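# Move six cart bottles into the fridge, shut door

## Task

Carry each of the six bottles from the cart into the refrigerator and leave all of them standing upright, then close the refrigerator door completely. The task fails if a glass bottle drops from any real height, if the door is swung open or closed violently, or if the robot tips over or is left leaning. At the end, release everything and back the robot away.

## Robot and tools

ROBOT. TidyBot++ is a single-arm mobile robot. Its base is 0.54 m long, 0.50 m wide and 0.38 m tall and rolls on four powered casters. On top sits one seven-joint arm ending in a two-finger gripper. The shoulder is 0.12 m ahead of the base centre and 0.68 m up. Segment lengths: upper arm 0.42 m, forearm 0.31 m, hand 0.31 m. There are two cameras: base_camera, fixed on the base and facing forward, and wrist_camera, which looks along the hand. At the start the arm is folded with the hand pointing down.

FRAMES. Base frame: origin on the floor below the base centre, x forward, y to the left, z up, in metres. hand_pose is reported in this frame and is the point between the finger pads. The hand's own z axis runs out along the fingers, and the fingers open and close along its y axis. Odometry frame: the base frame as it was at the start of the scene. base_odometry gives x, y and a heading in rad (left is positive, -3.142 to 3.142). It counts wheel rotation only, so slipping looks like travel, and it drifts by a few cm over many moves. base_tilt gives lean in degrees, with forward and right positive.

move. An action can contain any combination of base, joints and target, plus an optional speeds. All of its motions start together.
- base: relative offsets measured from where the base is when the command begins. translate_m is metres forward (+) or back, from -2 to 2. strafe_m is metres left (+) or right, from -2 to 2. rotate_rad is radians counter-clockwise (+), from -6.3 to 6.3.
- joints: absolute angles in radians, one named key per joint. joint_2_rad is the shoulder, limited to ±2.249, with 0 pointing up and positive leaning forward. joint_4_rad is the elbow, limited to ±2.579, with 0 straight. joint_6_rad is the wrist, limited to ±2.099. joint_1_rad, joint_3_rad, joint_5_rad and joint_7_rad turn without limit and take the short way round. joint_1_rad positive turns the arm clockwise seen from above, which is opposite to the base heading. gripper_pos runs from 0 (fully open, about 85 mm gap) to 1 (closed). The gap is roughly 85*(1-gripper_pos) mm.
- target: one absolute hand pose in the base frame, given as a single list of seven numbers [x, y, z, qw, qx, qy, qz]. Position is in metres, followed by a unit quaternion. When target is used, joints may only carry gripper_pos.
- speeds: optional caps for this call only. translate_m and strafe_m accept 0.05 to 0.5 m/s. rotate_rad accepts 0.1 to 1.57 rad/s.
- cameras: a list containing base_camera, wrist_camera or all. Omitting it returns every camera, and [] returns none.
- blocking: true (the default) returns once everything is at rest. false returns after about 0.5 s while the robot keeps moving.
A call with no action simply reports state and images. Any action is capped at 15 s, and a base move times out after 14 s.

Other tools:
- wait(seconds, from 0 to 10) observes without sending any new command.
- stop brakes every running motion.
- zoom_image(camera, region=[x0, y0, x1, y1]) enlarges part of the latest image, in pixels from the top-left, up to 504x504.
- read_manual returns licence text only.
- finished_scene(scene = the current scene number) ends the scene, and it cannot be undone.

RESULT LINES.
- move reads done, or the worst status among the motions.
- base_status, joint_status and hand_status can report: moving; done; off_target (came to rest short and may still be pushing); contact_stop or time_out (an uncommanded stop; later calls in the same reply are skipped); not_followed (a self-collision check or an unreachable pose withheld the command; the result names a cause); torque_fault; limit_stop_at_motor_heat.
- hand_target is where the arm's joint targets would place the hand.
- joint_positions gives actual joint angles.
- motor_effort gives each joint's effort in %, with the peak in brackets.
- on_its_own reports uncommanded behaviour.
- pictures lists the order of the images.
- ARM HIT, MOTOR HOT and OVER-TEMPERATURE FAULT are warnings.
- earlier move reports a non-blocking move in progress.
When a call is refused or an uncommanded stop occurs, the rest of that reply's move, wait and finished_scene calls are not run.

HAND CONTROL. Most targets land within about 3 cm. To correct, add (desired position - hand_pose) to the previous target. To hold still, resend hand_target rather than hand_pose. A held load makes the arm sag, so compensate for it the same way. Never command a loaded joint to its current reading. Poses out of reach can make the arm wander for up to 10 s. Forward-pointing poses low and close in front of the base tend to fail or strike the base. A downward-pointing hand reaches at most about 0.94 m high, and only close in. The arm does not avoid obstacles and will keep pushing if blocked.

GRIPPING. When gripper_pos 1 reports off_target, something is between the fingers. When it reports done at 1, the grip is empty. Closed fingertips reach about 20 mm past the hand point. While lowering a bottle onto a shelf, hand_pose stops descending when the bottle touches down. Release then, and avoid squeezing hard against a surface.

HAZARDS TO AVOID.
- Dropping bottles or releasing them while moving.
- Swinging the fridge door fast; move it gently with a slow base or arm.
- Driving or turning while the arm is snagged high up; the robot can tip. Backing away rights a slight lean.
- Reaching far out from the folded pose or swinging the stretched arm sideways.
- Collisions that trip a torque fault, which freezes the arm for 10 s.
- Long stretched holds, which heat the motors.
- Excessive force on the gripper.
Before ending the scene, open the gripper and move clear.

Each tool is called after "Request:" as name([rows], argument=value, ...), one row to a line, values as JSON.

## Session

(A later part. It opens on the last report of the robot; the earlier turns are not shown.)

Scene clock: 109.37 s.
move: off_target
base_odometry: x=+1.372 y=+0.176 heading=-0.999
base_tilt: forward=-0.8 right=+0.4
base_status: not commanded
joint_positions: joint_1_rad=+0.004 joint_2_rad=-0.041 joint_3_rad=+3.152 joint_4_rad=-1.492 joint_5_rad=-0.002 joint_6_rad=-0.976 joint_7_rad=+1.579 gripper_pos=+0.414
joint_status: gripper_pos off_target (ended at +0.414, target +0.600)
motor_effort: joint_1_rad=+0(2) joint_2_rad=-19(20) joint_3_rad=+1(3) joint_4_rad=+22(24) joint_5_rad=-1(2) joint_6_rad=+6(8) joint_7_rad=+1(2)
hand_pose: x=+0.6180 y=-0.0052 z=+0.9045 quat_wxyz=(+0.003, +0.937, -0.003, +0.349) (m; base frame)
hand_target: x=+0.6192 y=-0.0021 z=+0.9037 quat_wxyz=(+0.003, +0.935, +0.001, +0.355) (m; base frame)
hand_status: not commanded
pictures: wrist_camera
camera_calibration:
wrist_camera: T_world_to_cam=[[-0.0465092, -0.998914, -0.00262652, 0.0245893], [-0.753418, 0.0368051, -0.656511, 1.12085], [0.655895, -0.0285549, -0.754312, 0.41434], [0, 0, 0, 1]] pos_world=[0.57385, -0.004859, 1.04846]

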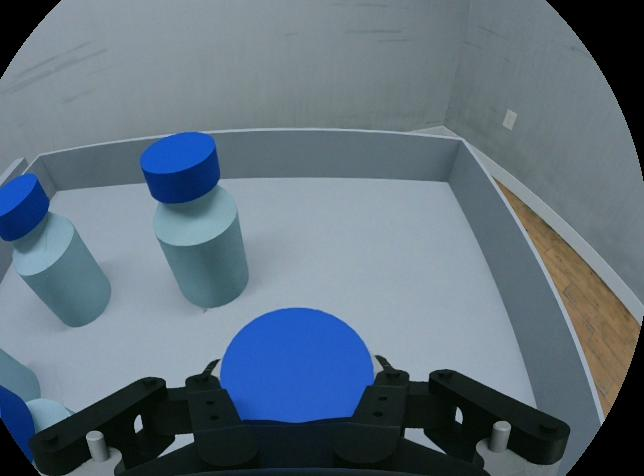

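Request:
move(joints={"joint_2_rad": 0.13, "joint_4_rad": -0.67, "joint_6_rad": -1.63}, cameras=[])

Request:
move(base={"translate_m": -0.589, "strafe_m": -0.029}, cameras=["wrist_camera"])

Request:
move(base={"rotate_rad": 2.045}, speeds={"rotate_rad": 1.1}, joints={"joint_1_rad": -0.385}, cameras=["base_camera", "wrist_camera"])

Scene clock: 121.20 s.
move: done
base_odometry: x=+1.372 y=+0.176 heading=-0.999
base_tilt: forward=-0.8 right=+0.4
base_status: not commanded
joint_positions: joint_1_rad=+0.004 joint_2_rad=+0.141 joint_3_rad=+3.152 joint_4_rad=-0.696 joint_5_rad=-0.002 joint_6_rad=-1.601 joint_7_rad=+1.579 gripper_pos=+0.414
joint_status: all done
motor_effort: joint_1_rad=+0(0) joint_2_rad=-25(26) joint_3_rad=+1(1) joint_4_rad=+21(28) joint_5_rad=+0(1) joint_6_rad=+8(10) joint_7_rad=+0(1)
hand_pose: x=+0.6129 y=-0.0043 z=+1.0714 quat_wxyz=(+0.004, +0.939, -0.002, +0.344) (m; base frame)
hand_target: x=+0.6024 y=-0.0016 z=+1.0823 quat_wxyz=(+0.003, +0.937, +0.001, +0.348) (m; base frame)
hand_status: not commanded
pictures: none
No camera images: "cameras" was empty.

Scene clock: 123.80 s.
move: done
base_odometry: x=+1.028 y=+0.656 heading=-0.998
base_tilt: forward=-0.9 right=+0.4
base_status: done
joint_positions: joint_1_rad=+0.003 joint_2_rad=+0.150 joint_3_rad=+3.152 joint_4_rad=-0.690 joint_5_rad=-0.002 joint_6_rad=-1.615 joint_7_rad=+1.579 gripper_pos=+0.414
joint_status: not commanded
motor_effort: joint_1_rad=+0(3) joint_2_rad=-25(30) joint_3_rad=+1(3) joint_4_rad=+21(22) joint_5_rad=+0(1) joint_6_rad=+8(9) joint_7_rad=+0(1)
hand_pose: x=+0.6134 y=-0.0042 z=+1.0667 quat_wxyz=(+0.003, +0.942, -0.002, +0.336) (m; base frame)
hand_target: x=+0.6024 y=-0.0016 z=+1.0823 quat_wxyz=(+0.003, +0.937, +0.001, +0.348) (m; base frame)
hand_status: not commanded
pictures: wrist_camera
camera_calibration:
wrist_camera: T_world_to_cam=[[-0.0450872, -0.998983, 0.000700196, 0.0214145], [-0.771463, 0.0343732, -0.635345, 1.21235], [0.634675, -0.0291861, -0.772228, 0.571863], [0, 0, 0, 1]] pos_world=[0.573298, -0.00358904, 1.21185]

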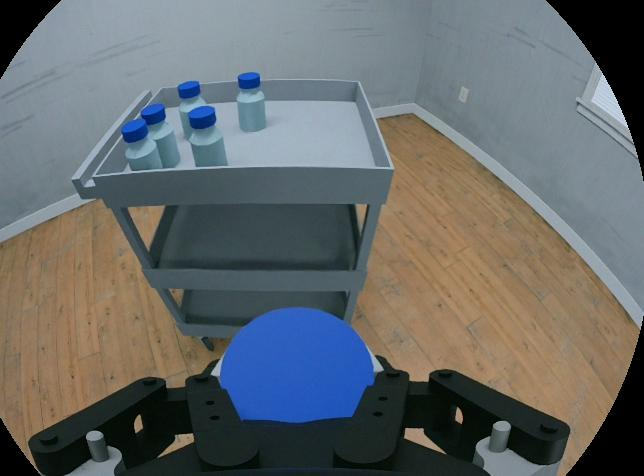

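Scene clock: 129.20 s.
move: time_out
base_odometry: x=+1.039 y=+0.640 heading=-0.090
base_tilt: forward=-0.9 right=+0.4
base_status: rotate_rad time_out (by the wheels' count: +0.908 of +2.045)
joint_positions: joint_1_rad=-0.391 joint_2_rad=+0.163 joint_3_rad=+3.140 joint_4_rad=-0.689 joint_5_rad=-0.009 joint_6_rad=-1.620 joint_7_rad=+1.579 gripper_pos=+0.414
joint_status: all done
motor_effort: joint_1_rad=+0(18) joint_2_rad=-25(32) joint_3_rad=+1(13) joint_4_rad=+20(22) joint_5_rad=+0(8) joint_6_rad=+8(11) joint_7_rad=+0(1)
hand_pose: x=+0.5775 y=+0.1945 z=+1.0601 quat_wxyz=(-0.067, +0.925, +0.190, +0.322) (m; base frame)
hand_target: x=+0.5676 y=+0.1800 z=+1.0823 quat_wxyz=(-0.064, +0.920, +0.180, +0.342) (m; base frame)
hand_status: not commanded
pictures: base_camera, wrist_camera
camera_calibration:
wrist_camera: T_world_to_cam=[[0.357977, -0.933711, -0.00595571, -0.0202068], [-0.731832, -0.276606, -0.622826, 1.19796], [0.579892, 0.227316, -0.782338, 0.58787], [0, 0, 0, 1]] pos_world=[0.543036, 0.178862, 1.20591]

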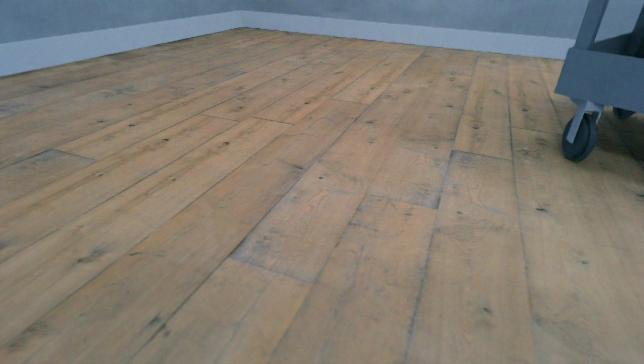

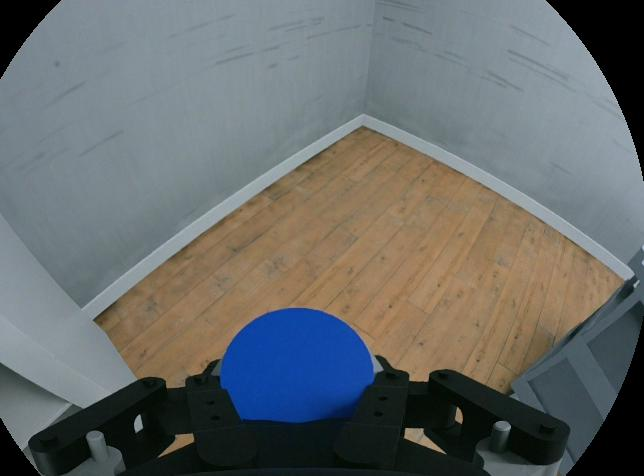

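Request:
move(base={"translate_m": 0.094, "strafe_m": -0.117}, speeds={"translate_m": 0.2}, cameras=["base_camera"])

Scene clock: 132.87 s.
move: done
base_odometry: x=+1.122 y=+0.515 heading=-0.090
base_tilt: forward=-0.8 right=+0.4
base_status: done
joint_positions: joint_1_rad=-0.387 joint_2_rad=+0.162 joint_3_rad=+3.140 joint_4_rad=-0.689 joint_5_rad=-0.009 joint_6_rad=-1.620 joint_7_rad=+1.579 gripper_pos=+0.414
joint_status: not commanded
motor_effort: joint_1_rad=+0(3) joint_2_rad=-25(28) joint_3_rad=+1(3) joint_4_rad=+20(22) joint_5_rad=+0(2) joint_6_rad=+8(9) joint_7_rad=+1(1)
hand_pose: x=+0.5782 y=+0.1924 z=+1.0603 quat_wxyz=(-0.066, +0.925, +0.188, +0.322) (m; base frame)
hand_target: x=+0.5676 y=+0.1800 z=+1.0823 quat_wxyz=(-0.064, +0.920, +0.180, +0.342) (m; base frame)
hand_status: not commanded
pictures: base_camera

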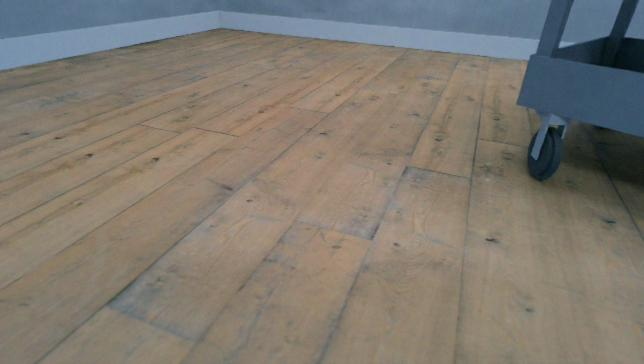

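Request:
move(base={"rotate_rad": 1.136}, cameras=["base_camera", "wrist_camera"])

Scene clock: 136.03 s.
move: done
base_odometry: x=+1.122 y=+0.515 heading=+1.046
base_tilt: forward=-0.9 right=+0.4
base_status: done
joint_positions: joint_1_rad=-0.391 joint_2_rad=+0.163 joint_3_rad=+3.140 joint_4_rad=-0.689 joint_5_rad=-0.009 joint_6_rad=-1.620 joint_7_rad=+1.579 gripper_pos=+0.414
joint_status: not commanded
motor_effort: joint_1_rad=+0(4) joint_2_rad=-26(29) joint_3_rad=+1(3) joint_4_rad=+21(22) joint_5_rad=+0(3) joint_6_rad=+8(9) joint_7_rad=+1(1)
hand_pose: x=+0.5779 y=+0.1943 z=+1.0598 quat_wxyz=(-0.067, +0.925, +0.189, +0.322) (m; base frame)
hand_target: x=+0.5676 y=+0.1800 z=+1.0823 quat_wxyz=(-0.064, +0.920, +0.180, +0.342) (m; base frame)
hand_status: not commanded
pictures: base_camera, wrist_camera
camera_calibration:
wrist_camera: T_world_to_cam=[[0.357378, -0.933942, -0.00583138, -0.02022], [-0.732423, -0.27638, -0.62223, 1.19763], [0.579515, 0.226642, -0.782812, 0.588233], [0, 0, 0, 1]] pos_world=[0.543506, 0.178798, 1.20556]

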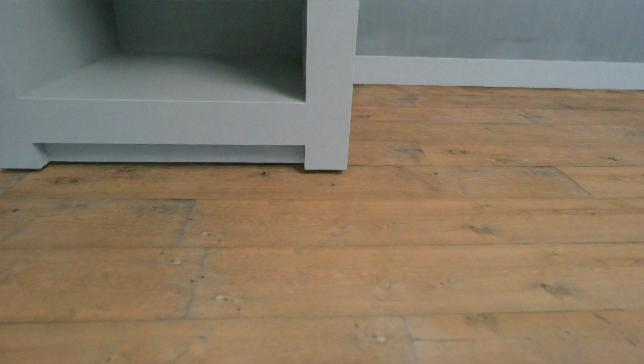

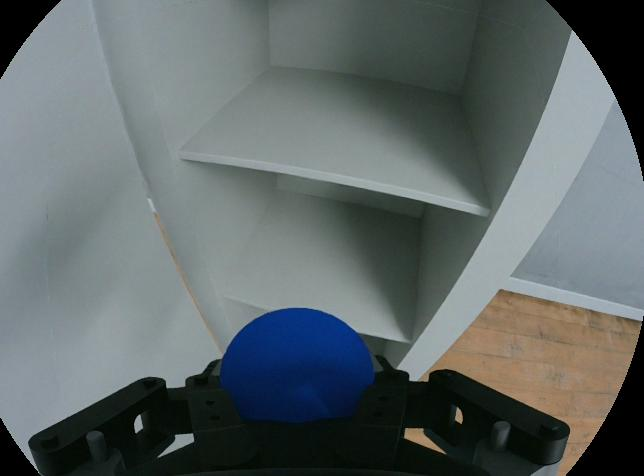

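Request:
move(base={"translate_m": 0.0825, "strafe_m": 0.137, "rotate_rad": 0.089}, speeds={"translate_m": 0.3}, cameras=["base_camera", "wrist_camera"])

Scene clock: 145.57 s.
move: done
base_odometry: x=+1.045 y=+0.655 heading=+1.135
base_tilt: forward=-0.9 right=+0.4
base_status: done
joint_positions: joint_1_rad=-0.389 joint_2_rad=+0.164 joint_3_rad=+3.143 joint_4_rad=-0.689 joint_5_rad=-0.009 joint_6_rad=-1.620 joint_7_rad=+1.579 gripper_pos=+0.414
joint_status: not commanded
motor_effort: joint_1_rad=+0(4) joint_2_rad=-26(29) joint_3_rad=+1(3) joint_4_rad=+21(22) joint_5_rad=+0(3) joint_6_rad=+8(9) joint_7_rad=+0(1)
hand_pose: x=+0.5790 y=+0.1920 z=+1.0596 quat_wxyz=(-0.066, +0.926, +0.187, +0.322) (m; base frame)
hand_target: x=+0.5676 y=+0.1800 z=+1.0823 quat_wxyz=(-0.064, +0.920, +0.180, +0.342) (m; base frame)
hand_status: not commanded
pictures: base_camera, wrist_camera
camera_calibration:
wrist_camera: T_world_to_cam=[[0.352285, -0.935879, -0.00507067, -0.0202497], [-0.734016, -0.27293, -0.621876, 1.19754], [0.580617, 0.2228, -0.783099, 0.588388], [0, 0, 0, 1]] pos_world=[0.544523, 0.176802, 1.20539]

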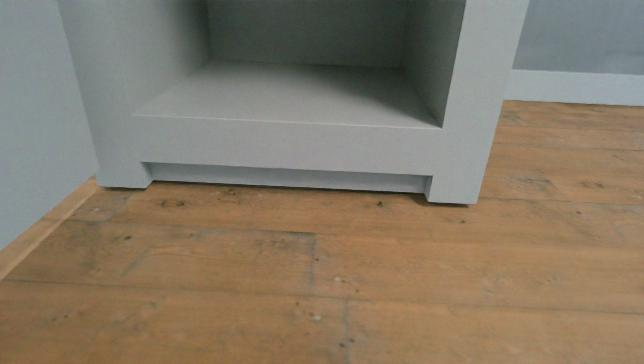

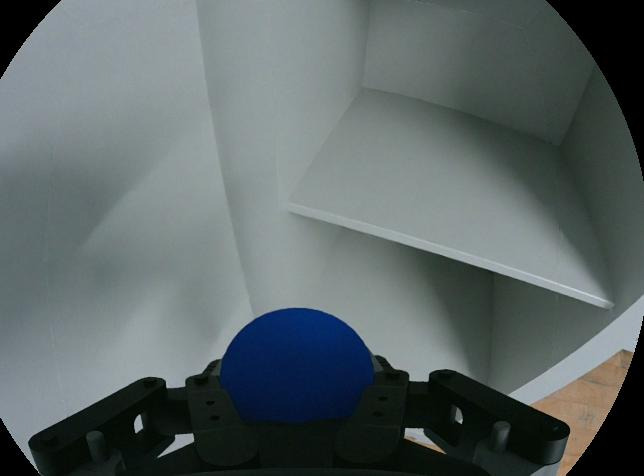

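Request:
move(joints={"joint_2_rad": 0.12, "joint_4_rad": -0.665, "joint_6_rad": -1.64}, cameras=[])

Request:
move(base={"translate_m": 0.36, "strafe_m": -0.006}, speeds={"translate_m": 0.2}, cameras=["base_camera", "wrist_camera"])

Scene clock: 149.00 s.
move: off_target
base_odometry: x=+1.045 y=+0.655 heading=+1.135
base_tilt: forward=-0.8 right=+0.4
base_status: not commanded
joint_positions: joint_1_rad=-0.389 joint_2_rad=+0.161 joint_3_rad=+3.143 joint_4_rad=-0.688 joint_5_rad=-0.009 joint_6_rad=-1.624 joint_7_rad=+1.579 gripper_pos=+0.414
joint_status: joint_2_rad off_target (ended at +0.161, target +0.120); the others done
motor_effort: joint_1_rad=+0(0) joint_2_rad=-25(27) joint_3_rad=+1(1) joint_4_rad=+20(22) joint_5_rad=-1(1) joint_6_rad=+8(9) joint_7_rad=+0(1)
hand_pose: x=+0.5770 y=+0.1912 z=+1.0608 quat_wxyz=(-0.066, +0.926, +0.187, +0.322) (m; base frame)
hand_target: x=+0.5618 y=+0.1777 z=+1.0872 quat_wxyz=(-0.064, +0.919, +0.180, +0.345) (m; base frame)
hand_status: not commanded
pictures: none
No camera images: "cameras" was empty.

Scene clock: 151.53 s.
move: done
base_odometry: x=+1.202 y=+0.979 heading=+1.136
base_tilt: forward=-0.8 right=+0.4
base_status: done
joint_positions: joint_1_rad=-0.389 joint_2_rad=+0.151 joint_3_rad=+3.143 joint_4_rad=-0.687 joint_5_rad=-0.009 joint_6_rad=-1.624 joint_7_rad=+1.579 gripper_pos=+0.414
joint_status: not commanded
motor_effort: joint_1_rad=+0(1) joint_2_rad=-24(28) joint_3_rad=+1(2) joint_4_rad=+21(22) joint_5_rad=-1(1) joint_6_rad=+8(9) joint_7_rad=+0(1)
hand_pose: x=+0.5736 y=+0.1898 z=+1.0658 quat_wxyz=(-0.067, +0.924, +0.187, +0.326) (m; base frame)
hand_target: x=+0.5618 y=+0.1777 z=+1.0872 quat_wxyz=(-0.064, +0.919, +0.180, +0.345) (m; base frame)
hand_status: not commanded
pictures: base_camera, wrist_camera
camera_calibration:
wrist_camera: T_world_to_cam=[[0.352361, -0.935849, -0.00533073, -0.0201567], [-0.728258, -0.270613, -0.62961, 1.20129], [0.587778, 0.225732, -0.776893, 0.585603], [0, 0, 0, 1]] pos_world=[0.53775, 0.174033, 1.21119]

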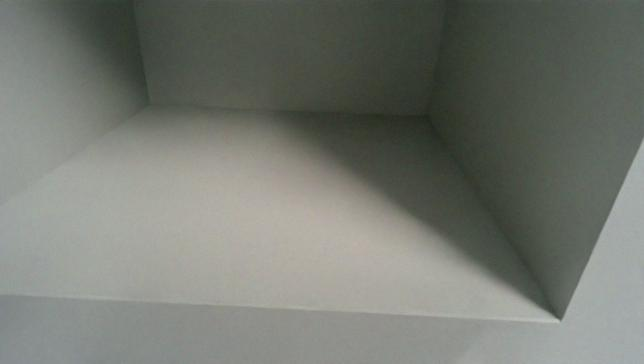

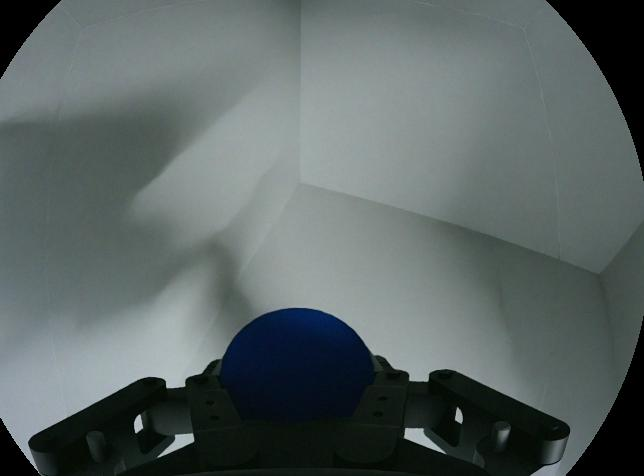

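Request:
move(joints={"joint_2_rad": 0.105, "joint_4_rad": -0.76, "joint_6_rad": -1.555}, cameras=[])

Request:
move(joints={"joint_2_rad": 0.1, "joint_4_rad": -0.8, "joint_6_rad": -1.515}, cameras=[])

Scene clock: 154.50 s.
move: done
base_odometry: x=+1.202 y=+0.979 heading=+1.135
base_tilt: forward=-0.8 right=+0.4
base_status: not commanded
joint_positions: joint_1_rad=-0.389 joint_2_rad=+0.142 joint_3_rad=+3.143 joint_4_rad=-0.757 joint_5_rad=-0.009 joint_6_rad=-1.592 joint_7_rad=+1.579 gripper_pos=+0.414
joint_status: all done
motor_effort: joint_1_rad=+0(0) joint_2_rad=-25(26) joint_3_rad=+1(1) joint_4_rad=+21(22) joint_5_rad=+0(1) joint_6_rad=+8(9) joint_7_rad=+0(1)
hand_pose: x=+0.5752 y=+0.1904 z=+1.0463 quat_wxyz=(-0.064, +0.929, +0.187, +0.313) (m; base frame)
hand_target: x=+0.5729 y=+0.1821 z=+1.0704 quat_wxyz=(-0.064, +0.918, +0.180, +0.347) (m; base frame)
hand_status: not commanded
pictures: none
No camera images: "cameras" was empty.

Scene clock: 155.20 s.
move: done
base_odometry: x=+1.202 y=+0.979 heading=+1.135
base_tilt: forward=-0.8 right=+0.4
base_status: not commanded
joint_positions: joint_1_rad=-0.389 joint_2_rad=+0.126 joint_3_rad=+3.143 joint_4_rad=-0.792 joint_5_rad=-0.009 joint_6_rad=-1.556 joint_7_rad=+1.579 gripper_pos=+0.414
joint_status: all done
motor_effort: joint_1_rad=+0(0) joint_2_rad=-22(24) joint_3_rad=+1(1) joint_4_rad=+19(21) joint_5_rad=+0(1) joint_6_rad=+7(8) joint_7_rad=+0(1)
hand_pose: x=+0.5762 y=+0.1908 z=+1.0457 quat_wxyz=(-0.066, +0.926, +0.187, +0.321) (m; base frame)
hand_target: x=+0.5786 y=+0.1843 z=+1.0632 quat_wxyz=(-0.065, +0.917, +0.180, +0.349) (m; base frame)
hand_status: not commanded
pictures: none
No camera images: "cameras" was empty.

Request:
move(joints={"joint_2_rad": 0.095, "joint_4_rad": -0.82, "joint_6_rad": -1.455}, cameras=[])

Request:
move(joints={"joint_2_rad": 0.095, "joint_4_rad": -0.85, "joint_6_rad": -1.425}, cameras=["wrist_camera"])

Scene clock: 157.67 s.
move: done
base_odometry: x=+1.202 y=+0.979 heading=+1.135
base_tilt: forward=-0.8 right=+0.4
base_status: not commanded
joint_positions: joint_1_rad=-0.389 joint_2_rad=+0.125 joint_3_rad=+3.143 joint_4_rad=-0.821 joint_5_rad=-0.009 joint_6_rad=-1.497 joint_7_rad=+1.579 gripper_pos=+0.414
joint_status: all done
motor_effort: joint_1_rad=+0(0) joint_2_rad=-24(26) joint_3_rad=+1(1) joint_4_rad=+21(22) joint_5_rad=+0(1) joint_6_rad=+8(9) joint_7_rad=+0(1)
hand_pose: x=+0.5875 y=+0.1954 z=+1.0450 quat_wxyz=(-0.069, +0.921, +0.186, +0.335) (m; base frame)
hand_target: x=+0.5888 y=+0.1884 z=+1.0692 quat_wxyz=(-0.069, +0.909, +0.178, +0.370) (m; base frame)
hand_status: not commanded
pictures: none
No camera images: "cameras" was empty.

Scene clock: 158.30 s.
move: done
base_odometry: x=+1.202 y=+0.979 heading=+1.135
base_tilt: forward=-0.8 right=+0.4
base_status: not commanded
joint_positions: joint_1_rad=-0.389 joint_2_rad=+0.119 joint_3_rad=+3.143 joint_4_rad=-0.842 joint_5_rad=-0.009 joint_6_rad=-1.467 joint_7_rad=+1.579 gripper_pos=+0.414
joint_status: all done
motor_effort: joint_1_rad=+0(0) joint_2_rad=-23(24) joint_3_rad=+1(1) joint_4_rad=+20(22) joint_5_rad=+0(1) joint_6_rad=+8(8) joint_7_rad=+0(1)
hand_pose: x=+0.5910 y=+0.1969 z=+1.0445 quat_wxyz=(-0.070, +0.918, +0.185, +0.342) (m; base frame)
hand_target: x=+0.5941 y=+0.1904 z=+1.0616 quat_wxyz=(-0.069, +0.909, +0.178, +0.370) (m; base frame)
hand_status: not commanded
pictures: wrist_camera
camera_calibration:
wrist_camera: T_world_to_cam=[[0.351567, -0.936135, -0.00718826, -0.0173301], [-0.707802, -0.260775, -0.656516, 1.21663], [0.612713, 0.235897, -0.754278, 0.516898], [0, 0, 0, 1]] pos_world=[0.550517, 0.179109, 1.1885]

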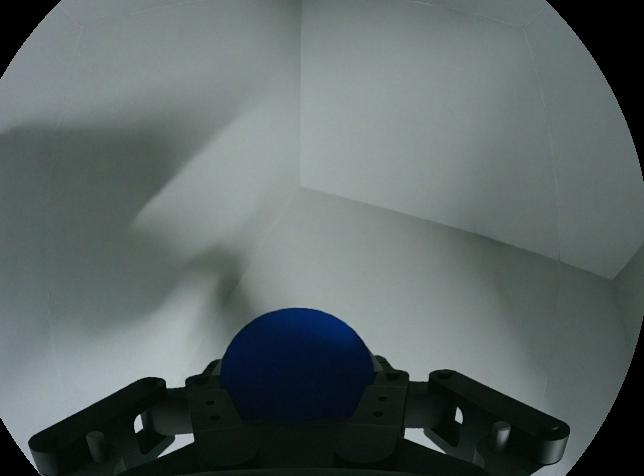

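Request:
move(joints={"joint_2_rad": 0.098, "joint_4_rad": -0.875, "joint_6_rad": -1.42}, cameras=[])

Request:
move(joints={"joint_2_rad": 0.1, "joint_4_rad": -0.895, "joint_6_rad": -1.405}, cameras=[])

Scene clock: 160.07 s.
move: done
base_odometry: x=+1.202 y=+0.979 heading=+1.135
base_tilt: forward=-0.8 right=+0.4
base_status: not commanded
joint_positions: joint_1_rad=-0.389 joint_2_rad=+0.111 joint_3_rad=+3.143 joint_4_rad=-0.856 joint_5_rad=-0.009 joint_6_rad=-1.454 joint_7_rad=+1.579 gripper_pos=+0.414
joint_status: all done
motor_effort: joint_1_rad=+0(0) joint_2_rad=-20(23) joint_3_rad=+1(1) joint_4_rad=+18(21) joint_5_rad=+0(1) joint_6_rad=+6(8) joint_7_rad=+1(1)
hand_pose: x=+0.5905 y=+0.1966 z=+1.0442 quat_wxyz=(-0.070, +0.918, +0.185, +0.345) (m; base frame)
hand_target: x=+0.5951 y=+0.1909 z=+1.0494 quat_wxyz=(-0.067, +0.913, +0.179, +0.359) (m; base frame)
hand_status: not commanded
pictures: none
No camera images: "cameras" was empty.

Scene clock: 160.63 s.
move: done
base_odometry: x=+1.202 y=+0.979 heading=+1.135
base_tilt: forward=-0.8 right=+0.4
base_status: not commanded
joint_positions: joint_1_rad=-0.389 joint_2_rad=+0.103 joint_3_rad=+3.143 joint_4_rad=-0.871 joint_5_rad=-0.009 joint_6_rad=-1.441 joint_7_rad=+1.579 gripper_pos=+0.414
joint_status: all done
motor_effort: joint_1_rad=+0(1) joint_2_rad=-18(20) joint_3_rad=+1(1) joint_4_rad=+18(18) joint_5_rad=+0(1) joint_6_rad=+6(7) joint_7_rad=+1(1)
hand_pose: x=+0.5900 y=+0.1964 z=+1.0441 quat_wxyz=(-0.071, +0.916, +0.184, +0.348) (m; base frame)
hand_target: x=+0.5980 y=+0.1920 z=+1.0421 quat_wxyz=(-0.066, +0.915, +0.179, +0.356) (m; base frame)
hand_status: not commanded
pictures: none
No camera images: "cameras" was empty.

Request:
move(joints={"joint_2_rad": 0.098, "joint_4_rad": -0.885, "joint_6_rad": -1.41, "gripper_pos": 0.12}, cameras=["wrist_camera"])

Request:
move(base={"translate_m": -0.094, "strafe_m": -0.036}, speeds={"translate_m": 0.2}, cameras=["wrist_camera"])

Scene clock: 162.80 s.
move: done
base_odometry: x=+1.202 y=+0.979 heading=+1.135
base_tilt: forward=-0.8 right=+0.3
base_status: not commanded
joint_positions: joint_1_rad=-0.389 joint_2_rad=+0.104 joint_3_rad=+3.143 joint_4_rad=-0.874 joint_5_rad=-0.009 joint_6_rad=-1.440 joint_7_rad=+1.579 gripper_pos=+0.120
joint_status: all done
motor_effort: joint_1_rad=+0(0) joint_2_rad=-21(22) joint_3_rad=+1(1) joint_4_rad=+18(19) joint_5_rad=-1(1) joint_6_rad=+6(7) joint_7_rad=+0(2)
hand_pose: x=+0.5900 y=+0.1964 z=+1.0429 quat_wxyz=(-0.071, +0.917, +0.185, +0.347) (m; base frame)
hand_target: x=+0.5968 y=+0.1915 z=+1.0468 quat_wxyz=(-0.067, +0.913, +0.179, +0.359) (m; base frame)
hand_status: not commanded
pictures: wrist_camera
camera_calibration:
wrist_camera: T_world_to_cam=[[0.351455, -0.936174, -0.00761524, -0.0168706], [-0.701881, -0.258097, -0.663889, 1.21841], [0.61955, 0.238672, -0.747792, 0.50501], [0, 0, 0, 1]] pos_world=[0.548232, 0.178143, 1.18641]

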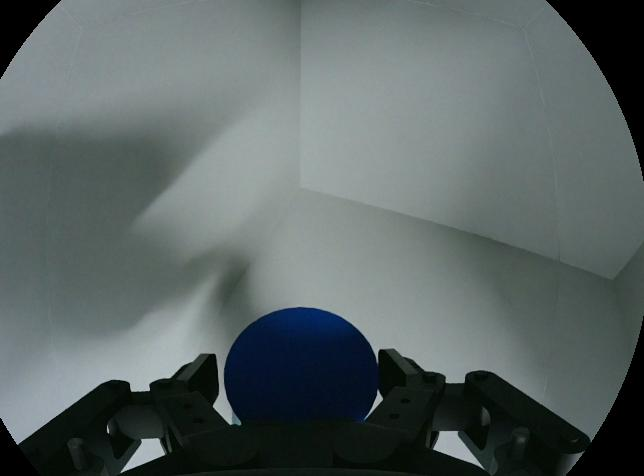

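Scene clock: 164.07 s.
move: done
base_odometry: x=+1.195 y=+0.879 heading=+1.135
base_tilt: forward=-0.8 right=+0.4
base_status: done
joint_positions: joint_1_rad=-0.389 joint_2_rad=+0.098 joint_3_rad=+3.143 joint_4_rad=-0.874 joint_5_rad=-0.009 joint_6_rad=-1.440 joint_7_rad=+1.579 gripper_pos=+0.120
joint_status: not commanded
motor_effort: joint_1_rad=+0(1) joint_2_rad=-20(24) joint_3_rad=+1(2) joint_4_rad=+18(20) joint_5_rad=+0(1) joint_6_rad=+6(7) joint_7_rad=+0(1)
hand_pose: x=+0.5883 y=+0.1958 z=+1.0456 quat_wxyz=(-0.071, +0.916, +0.184, +0.350) (m; base frame)
hand_target: x=+0.5968 y=+0.1915 z=+1.0468 quat_wxyz=(-0.067, +0.913, +0.179, +0.359) (m; base frame)
hand_status: not commanded
pictures: wrist_camera
camera_calibration:
wrist_camera: T_world_to_cam=[[0.35152, -0.936148, -0.00777902, -0.0167608], [-0.698463, -0.256719, -0.668016, 1.22089], [0.623365, 0.240254, -0.744106, 0.501854], [0, 0, 0, 1]] pos_world=[0.545803, 0.177164, 1.18888]

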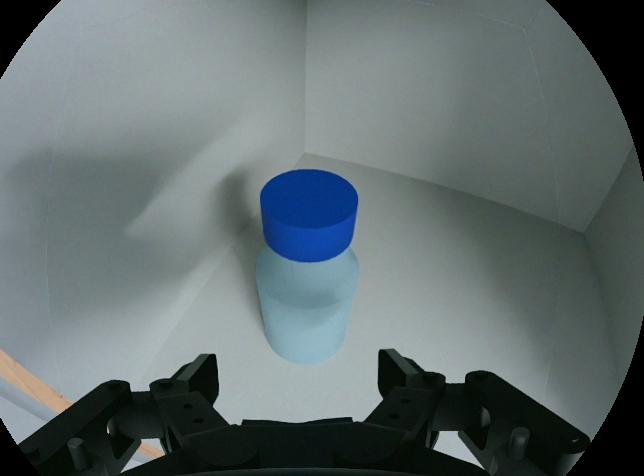

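Request:
move(base={"translate_m": -0.5}, speeds={"translate_m": 0.3})

Scene clock: 173.73 s.
move: done
base_odometry: x=+0.984 y=+0.425 heading=+1.136
base_tilt: forward=-0.9 right=+0.4
base_status: done
joint_positions: joint_1_rad=-0.389 joint_2_rad=+0.099 joint_3_rad=+3.143 joint_4_rad=-0.874 joint_5_rad=-0.009 joint_6_rad=-1.440 joint_7_rad=+1.579 gripper_pos=+0.120
joint_status: not commanded
motor_effort: joint_1_rad=+0(1) joint_2_rad=-20(24) joint_3_rad=+1(2) joint_4_rad=+18(19) joint_5_rad=+0(1) joint_6_rad=+6(7) joint_7_rad=+0(1)
hand_pose: x=+0.5887 y=+0.1959 z=+1.0451 quat_wxyz=(-0.071, +0.916, +0.184, +0.349) (m; base frame)
hand_target: x=+0.5968 y=+0.1915 z=+1.0468 quat_wxyz=(-0.067, +0.913, +0.179, +0.359) (m; base frame)
hand_status: not commanded
pictures: base_camera, wrist_camera
camera_calibration:
wrist_camera: T_world_to_cam=[[0.351485, -0.936161, -0.00775279, -0.0167721], [-0.699031, -0.256927, -0.667341, 1.22053], [0.622747, 0.23998, -0.744712, 0.502264], [0, 0, 0, 1]] pos_world=[0.546301, 0.177353, 1.18842]

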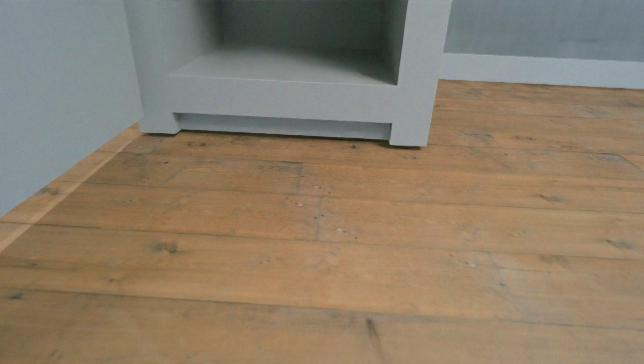

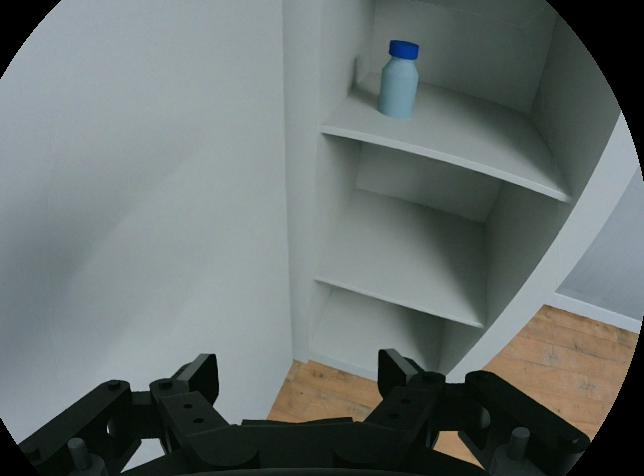

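Request:
move(base={"translate_m": 0.11, "strafe_m": -0.16, "rotate_rad": -2.045}, speeds={"rotate_rad": 1.1, "translate_m": 0.2}, joints={"joint_1_rad": 0, "joint_2_rad": 0.026, "joint_4_rad": -1.139, "joint_6_rad": -1.29, "gripper_pos": 0.12})

Scene clock: 179.27 s.
move: done
base_odometry: x=+1.176 y=+0.458 heading=-0.909
base_tilt: forward=-0.8 right=+0.4
base_status: done
joint_positions: joint_1_rad=-0.010 joint_2_rad=+0.046 joint_3_rad=+3.143 joint_4_rad=-1.121 joint_5_rad=-0.009 joint_6_rad=-1.323 joint_7_rad=+1.579 gripper_pos=+0.120
joint_status: all done
motor_effort: joint_1_rad=+0(6) joint_2_rad=-20(25) joint_3_rad=+1(5) joint_4_rad=+19(21) joint_5_rad=-1(2) joint_6_rad=+5(6) joint_7_rad=+1(1)
hand_pose: x=+0.6161 y=+0.0084 z=+0.9783 quat_wxyz=(-0.004, +0.947, +0.008, +0.320) (m; base frame)
hand_target: x=+0.6162 y=-0.0020 z=+0.9857 quat_wxyz=(+0.003, +0.942, +0.001, +0.337) (m; base frame)
hand_status: not commanded
pictures: base_camera, wrist_camera
camera_calibration:
wrist_camera: T_world_to_cam=[[-0.0205202, -0.99977, -0.006173, 0.0257245], [-0.793519, 0.0200423, -0.608215, 1.14494], [0.608199, -0.00758233, -0.793748, 0.539456], [0, 0, 0, 1]] pos_world=[0.580967, 0.00686161, 1.12472]

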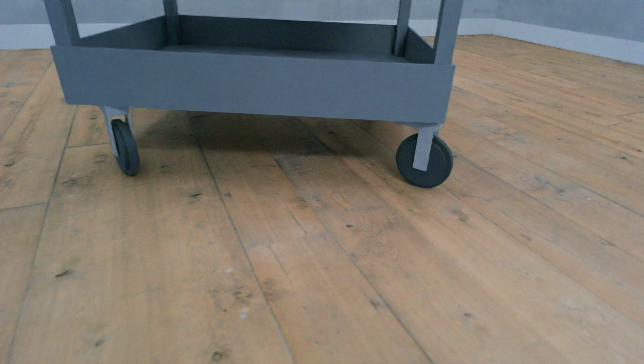

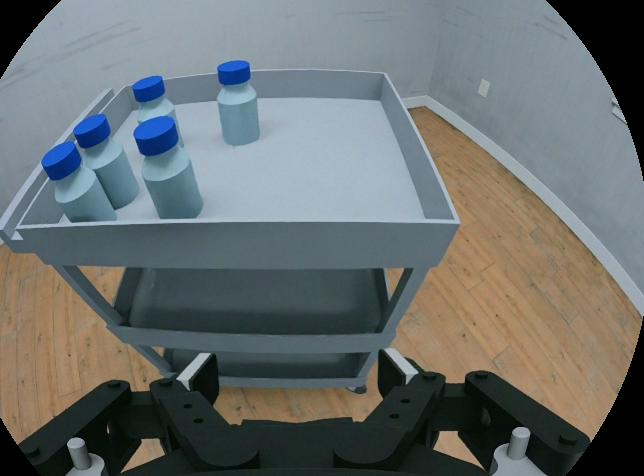

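Request:
move(base={"translate_m": 0.31, "strafe_m": 0.180}, speeds={"translate_m": 0.25})

Request:
move(joints={"joint_1_rad": 0, "joint_2_rad": -0.025, "joint_4_rad": -1.36, "joint_6_rad": -1.08})

Scene clock: 184.43 s.
move: done
base_odometry: x=+1.508 y=+0.323 heading=-0.910
base_tilt: forward=-0.8 right=+0.4
base_status: done
joint_positions: joint_1_rad=-0.010 joint_2_rad=+0.034 joint_3_rad=+3.143 joint_4_rad=-1.121 joint_5_rad=-0.009 joint_6_rad=-1.322 joint_7_rad=+1.579 gripper_pos=+0.120
joint_status: not commanded
motor_effort: joint_1_rad=+0(1) joint_2_rad=-19(22) joint_3_rad=+1(2) joint_4_rad=+20(21) joint_5_rad=-1(1) joint_6_rad=+5(6) joint_7_rad=+0(1)
hand_pose: x=+0.6127 y=+0.0082 z=+0.9840 quat_wxyz=(-0.004, +0.945, +0.008, +0.326) (m; base frame)
hand_target: x=+0.6162 y=-0.0020 z=+0.9857 quat_wxyz=(+0.003, +0.942, +0.001, +0.337) (m; base frame)
hand_status: not commanded
pictures: base_camera, wrist_camera
camera_calibration:
wrist_camera: T_world_to_cam=[[-0.0206564, -0.999765, -0.00654722, 0.0260062], [-0.786072, 0.0202871, -0.617802, 1.15063], [0.61779, -0.007615, -0.786307, 0.532847], [0, 0, 0, 1]] pos_world=[0.575831, 0.00671474, 1.13002]

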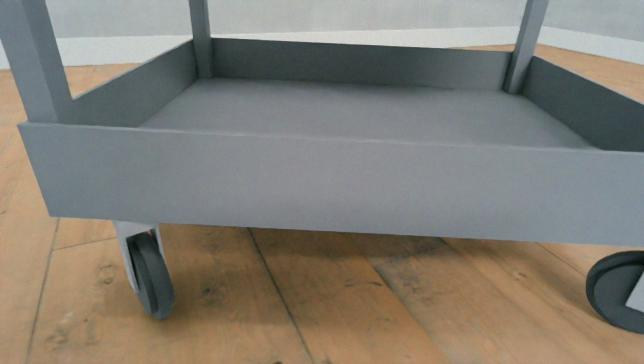

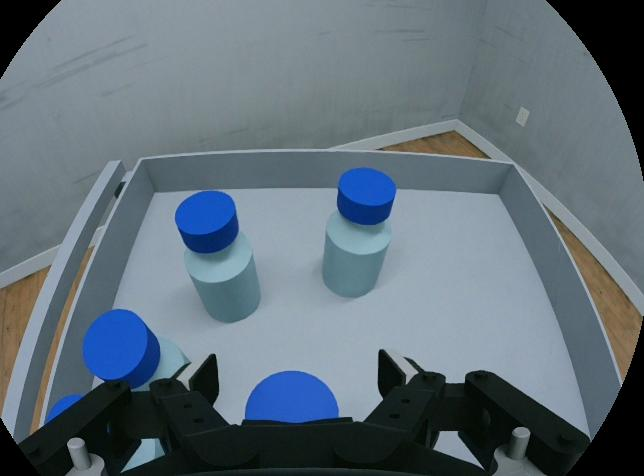

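Scene clock: 185.67 s.
move: done
base_odometry: x=+1.508 y=+0.323 heading=-0.910
base_tilt: forward=-0.8 right=+0.4
base_status: not commanded
joint_positions: joint_1_rad=-0.010 joint_2_rad=-0.004 joint_3_rad=+3.143 joint_4_rad=-1.342 joint_5_rad=-0.009 joint_6_rad=-1.120 joint_7_rad=+1.579 gripper_pos=+0.120
joint_status: all done
motor_effort: joint_1_rad=+0(1) joint_2_rad=-19(20) joint_3_rad=+1(1) joint_4_rad=+21(22) joint_5_rad=+0(1) joint_6_rad=+6(7) joint_7_rad=+0(1)
hand_pose: x=+0.6197 y=+0.0081 z=+0.9338 quat_wxyz=(-0.004, +0.942, +0.007, +0.335) (m; base frame)
hand_target: x=+0.6210 y=-0.0021 z=+0.9432 quat_wxyz=(+0.003, +0.935, +0.001, +0.355) (m; base frame)
hand_status: not commanded
pictures: base_camera, wrist_camera
camera_calibration:
wrist_camera: T_world_to_cam=[[-0.0221804, -0.999724, -0.00774601, 0.0277421], [-0.773727, 0.0220719, -0.633135, 1.13171], [0.633131, -0.00804987, -0.774003, 0.468059], [0, 0, 0, 1]] pos_world=[0.579905, 0.0065233, 1.07902]

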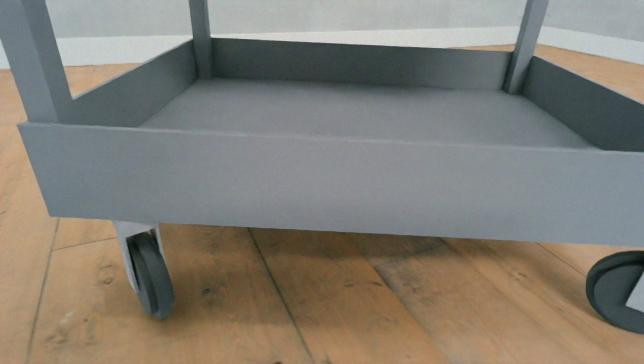

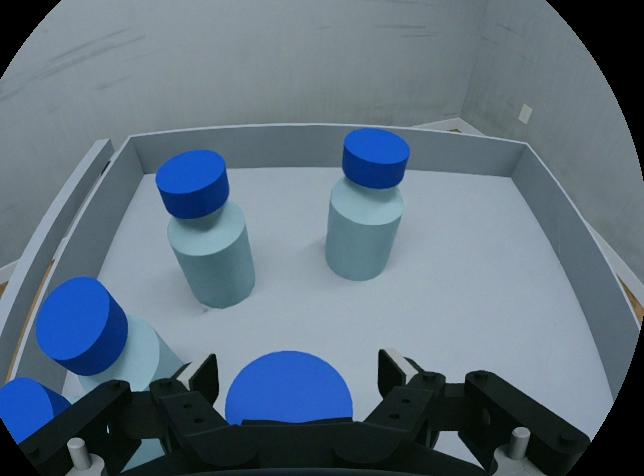

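Request:
move(base={"strafe_m": 0.005}, joints={"joint_1_rad": 0, "joint_2_rad": -0.043, "joint_4_rad": -1.505, "joint_6_rad": -0.954})

Request:
move(joints={"gripper_pos": 0.6})

Scene clock: 188.30 s.
move: done
base_odometry: x=+1.512 y=+0.326 heading=-0.910
base_tilt: forward=-0.9 right=+0.4
base_status: done
joint_positions: joint_1_rad=-0.009 joint_2_rad=-0.027 joint_3_rad=+3.143 joint_4_rad=-1.484 joint_5_rad=-0.009 joint_6_rad=-0.993 joint_7_rad=+1.579 gripper_pos=+0.120
joint_status: all done
motor_effort: joint_1_rad=+0(3) joint_2_rad=-18(20) joint_3_rad=+1(4) joint_4_rad=+21(22) joint_5_rad=-1(2) joint_6_rad=+6(6) joint_7_rad=+0(1)
hand_pose: x=+0.6184 y=+0.0075 z=+0.8985 quat_wxyz=(-0.004, +0.941, +0.006, +0.339) (m; base frame)
hand_target: x=+0.6200 y=-0.0021 z=+0.9034 quat_wxyz=(+0.003, +0.935, +0.001, +0.355) (m; base frame)
hand_status: not commanded
pictures: base_camera, wrist_camera
camera_calibration:
wrist_camera: T_world_to_cam=[[-0.0240821, -0.999676, -0.00822064, 0.028418], [-0.768539, 0.0237717, -0.639361, 1.11081], [0.63935, -0.00907926, -0.768862, 0.433069], [0, 0, 0, 1]] pos_world=[0.577504, 0.00593491, 1.04342]

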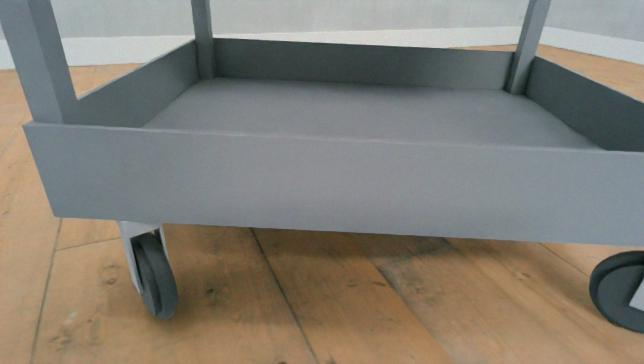

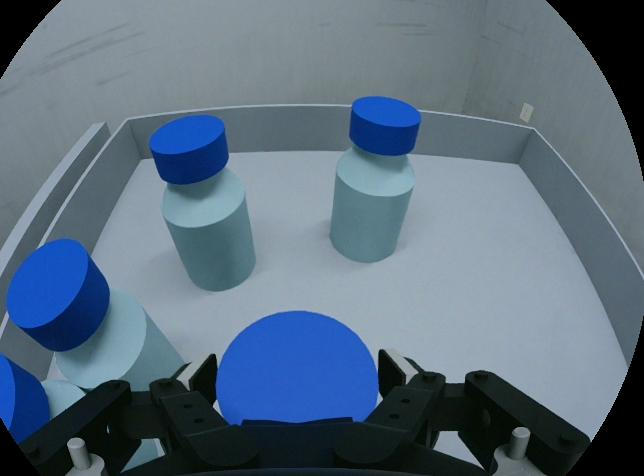

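Scene clock: 189.10 s.
move: off_target
base_odometry: x=+1.512 y=+0.326 heading=-0.910
base_tilt: forward=-0.9 right=+0.4
base_status: not commanded
joint_positions: joint_1_rad=-0.009 joint_2_rad=-0.040 joint_3_rad=+3.143 joint_4_rad=-1.490 joint_5_rad=-0.009 joint_6_rad=-0.980 joint_7_rad=+1.579 gripper_pos=+0.413
joint_status: gripper_pos off_target (ended at +0.413, target +0.600)
motor_effort: joint_1_rad=+0(1) joint_2_rad=-17(20) joint_3_rad=+1(2) joint_4_rad=+21(25) joint_5_rad=+0(1) joint_6_rad=+6(8) joint_7_rad=+0(1)
hand_pose: x=+0.6175 y=+0.0074 z=+0.9048 quat_wxyz=(-0.004, +0.937, +0.006, +0.349) (m; base frame)
hand_target: x=+0.6200 y=-0.0021 z=+0.9034 quat_wxyz=(+0.003, +0.935, +0.001, +0.355) (m; base frame)
hand_status: not commanded
pictures: base_camera, wrist_camera
camera_calibration:
wrist_camera: T_world_to_cam=[[-0.0240206, -0.999672, -0.00891899, 0.02901], [-0.754971, 0.0239875, -0.655319, 1.12019], [0.655318, -0.00900759, -0.755299, 0.416377], [0, 0, 0, 1]] pos_world=[0.573551, 0.00588033, 1.04883]

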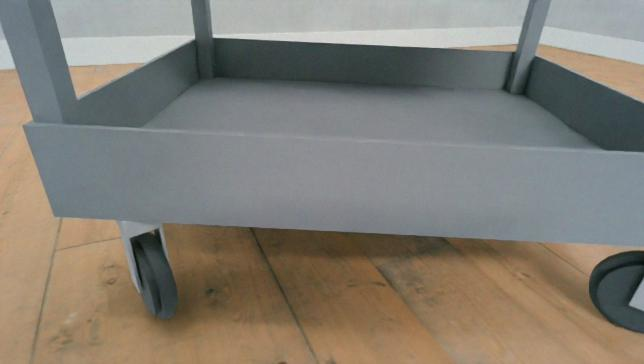

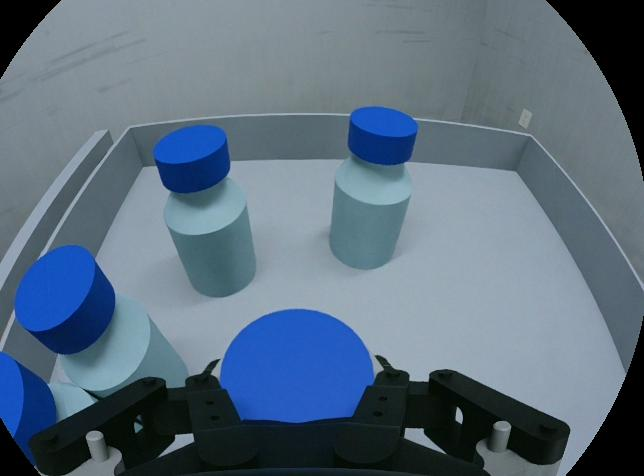

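Request:
move(joints={"joint_1_rad": 0, "joint_2_rad": 0.13, "joint_4_rad": -0.67, "joint_6_rad": -1.63}, cameras=["wrist_camera"])

Request:
move(base={"translate_m": -0.4, "strafe_m": -0.15}, speeds={"translate_m": 0.35}, cameras=["wrist_camera"])

Scene clock: 196.43 s.
move: done
base_odometry: x=+1.512 y=+0.326 heading=-0.910
base_tilt: forward=-0.8 right=+0.4
base_status: not commanded
joint_positions: joint_1_rad=-0.009 joint_2_rad=+0.141 joint_3_rad=+3.143 joint_4_rad=-0.696 joint_5_rad=-0.009 joint_6_rad=-1.601 joint_7_rad=+1.579 gripper_pos=+0.413
joint_status: all done
motor_effort: joint_1_rad=+0(1) joint_2_rad=-25(27) joint_3_rad=+1(1) joint_4_rad=+21(27) joint_5_rad=+0(1) joint_6_rad=+9(9) joint_7_rad=+0(1)
hand_pose: x=+0.6127 y=+0.0080 z=+1.0717 quat_wxyz=(-0.004, +0.939, +0.009, +0.345) (m; base frame)
hand_target: x=+0.6024 y=-0.0016 z=+1.0823 quat_wxyz=(+0.003, +0.937, +0.001, +0.348) (m; base frame)
hand_status: not commanded
pictures: wrist_camera
camera_calibration:
wrist_camera: T_world_to_cam=[[-0.0192363, -0.999796, -0.00620661, 0.0250592], [-0.760873, 0.018666, -0.648632, 1.22242], [0.648615, -0.00775485, -0.761077, 0.55585], [0, 0, 0, 1]] pos_world=[0.570055, 0.00654696, 1.2161]

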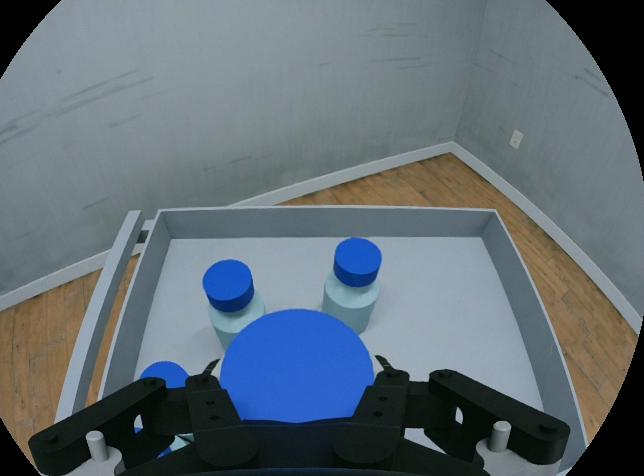

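Scene clock: 198.63 s.
move: done
base_odometry: x=+1.148 y=+0.550 heading=-0.910
base_tilt: forward=-0.8 right=+0.4
base_status: done
joint_positions: joint_1_rad=-0.009 joint_2_rad=+0.154 joint_3_rad=+3.143 joint_4_rad=-0.693 joint_5_rad=-0.009 joint_6_rad=-1.611 joint_7_rad=+1.579 gripper_pos=+0.413
joint_status: not commanded
motor_effort: joint_1_rad=+0(2) joint_2_rad=-25(29) joint_3_rad=+1(2) joint_4_rad=+22(22) joint_5_rad=+0(2) joint_6_rad=+8(9) joint_7_rad=+1(1)
hand_pose: x=+0.6158 y=+0.0080 z=+1.0644 quat_wxyz=(-0.004, +0.942, +0.009, +0.335) (m; base frame)
hand_target: x=+0.6024 y=-0.0016 z=+1.0823 quat_wxyz=(+0.003, +0.937, +0.001, +0.348) (m; base frame)
hand_status: not commanded
pictures: wrist_camera
camera_calibration:
wrist_camera: T_world_to_cam=[[-0.0193243, -0.999798, -0.00559541, 0.0244914], [-0.773663, 0.018498, -0.633327, 1.2116], [0.633302, -0.00790964, -0.773864, 0.571356], [0, 0, 0, 1]] pos_world=[0.575999, 0.00659358, 1.20963]

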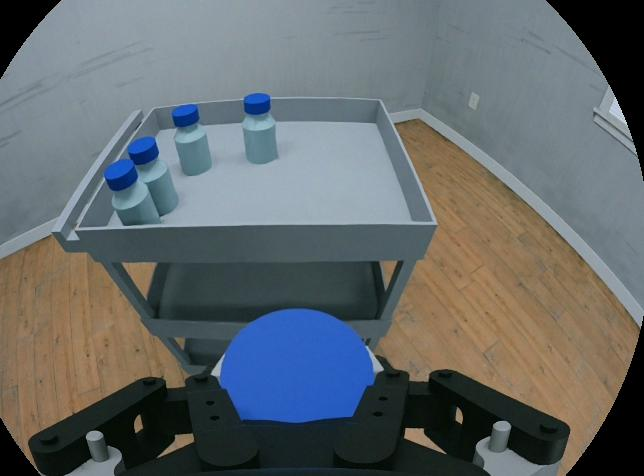

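Request:
move(base={"rotate_rad": 2.045}, speeds={"rotate_rad": 1.1}, joints={"joint_1_rad": -0.137}, cameras=[])

Request:
move(base={"strafe_m": 0.13, "translate_m": 0.02}, joints={"joint_2_rad": 0.12, "joint_4_rad": -0.665, "joint_6_rad": -1.64})

Scene clock: 203.10 s.
move: done
base_odometry: x=+1.148 y=+0.550 heading=+1.135
base_tilt: forward=-0.8 right=+0.4
base_status: done
joint_positions: joint_1_rad=-0.129 joint_2_rad=+0.156 joint_3_rad=+3.143 joint_4_rad=-0.693 joint_5_rad=-0.009 joint_6_rad=-1.611 joint_7_rad=+1.579 gripper_pos=+0.413
joint_status: all done
motor_effort: joint_1_rad=+0(4) joint_2_rad=-25(28) joint_3_rad=+1(3) joint_4_rad=+20(22) joint_5_rad=-1(3) joint_6_rad=+8(9) joint_7_rad=+1(1)
hand_pose: x=+0.6121 y=+0.0674 z=+1.0633 quat_wxyz=(-0.024, +0.940, +0.065, +0.333) (m; base frame)
hand_target: x=+0.5981 y=+0.0644 z=+1.0823 quat_wxyz=(-0.021, +0.935, +0.065, +0.348) (m; base frame)
hand_status: not commanded
pictures: none
No camera images: "cameras" was empty.

Scene clock: 204.40 s.
move: done
base_odometry: x=+1.039 y=+0.623 heading=+1.136
base_tilt: forward=-0.8 right=+0.4
base_status: done
joint_positions: joint_1_rad=-0.137 joint_2_rad=+0.153 joint_3_rad=+3.143 joint_4_rad=-0.690 joint_5_rad=-0.008 joint_6_rad=-1.620 joint_7_rad=+1.579 gripper_pos=+0.413
joint_status: all done
motor_effort: joint_1_rad=+0(4) joint_2_rad=-25(27) joint_3_rad=+1(3) joint_4_rad=+20(22) joint_5_rad=+0(2) joint_6_rad=+8(9) joint_7_rad=+0(1)
hand_pose: x=+0.6081 y=+0.0707 z=+1.0648 quat_wxyz=(-0.025, +0.940, +0.069, +0.332) (m; base frame)
hand_target: x=+0.5919 y=+0.0636 z=+1.0872 quat_wxyz=(-0.021, +0.934, +0.065, +0.350) (m; base frame)
hand_status: not commanded
pictures: base_camera, wrist_camera
camera_calibration:
wrist_camera: T_world_to_cam=[[0.107911, -0.994147, -0.00522966, 0.00888237], [-0.772364, -0.0805233, -0.630055, 1.20749], [0.625946, 0.0720294, -0.776533, 0.578746], [0, 0, 0, 1]] pos_world=[0.569403, 0.0643751, 1.21025]

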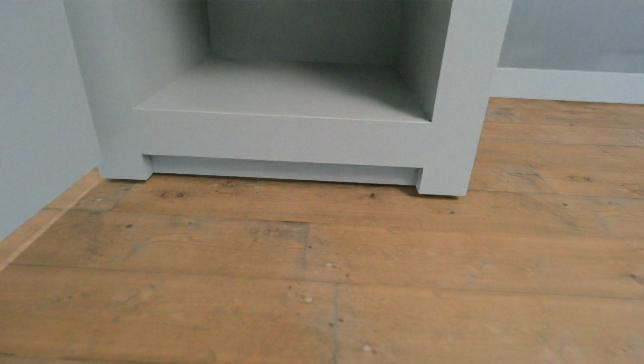

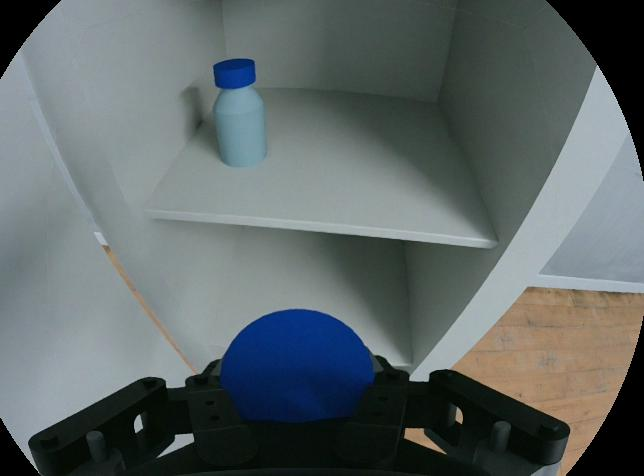

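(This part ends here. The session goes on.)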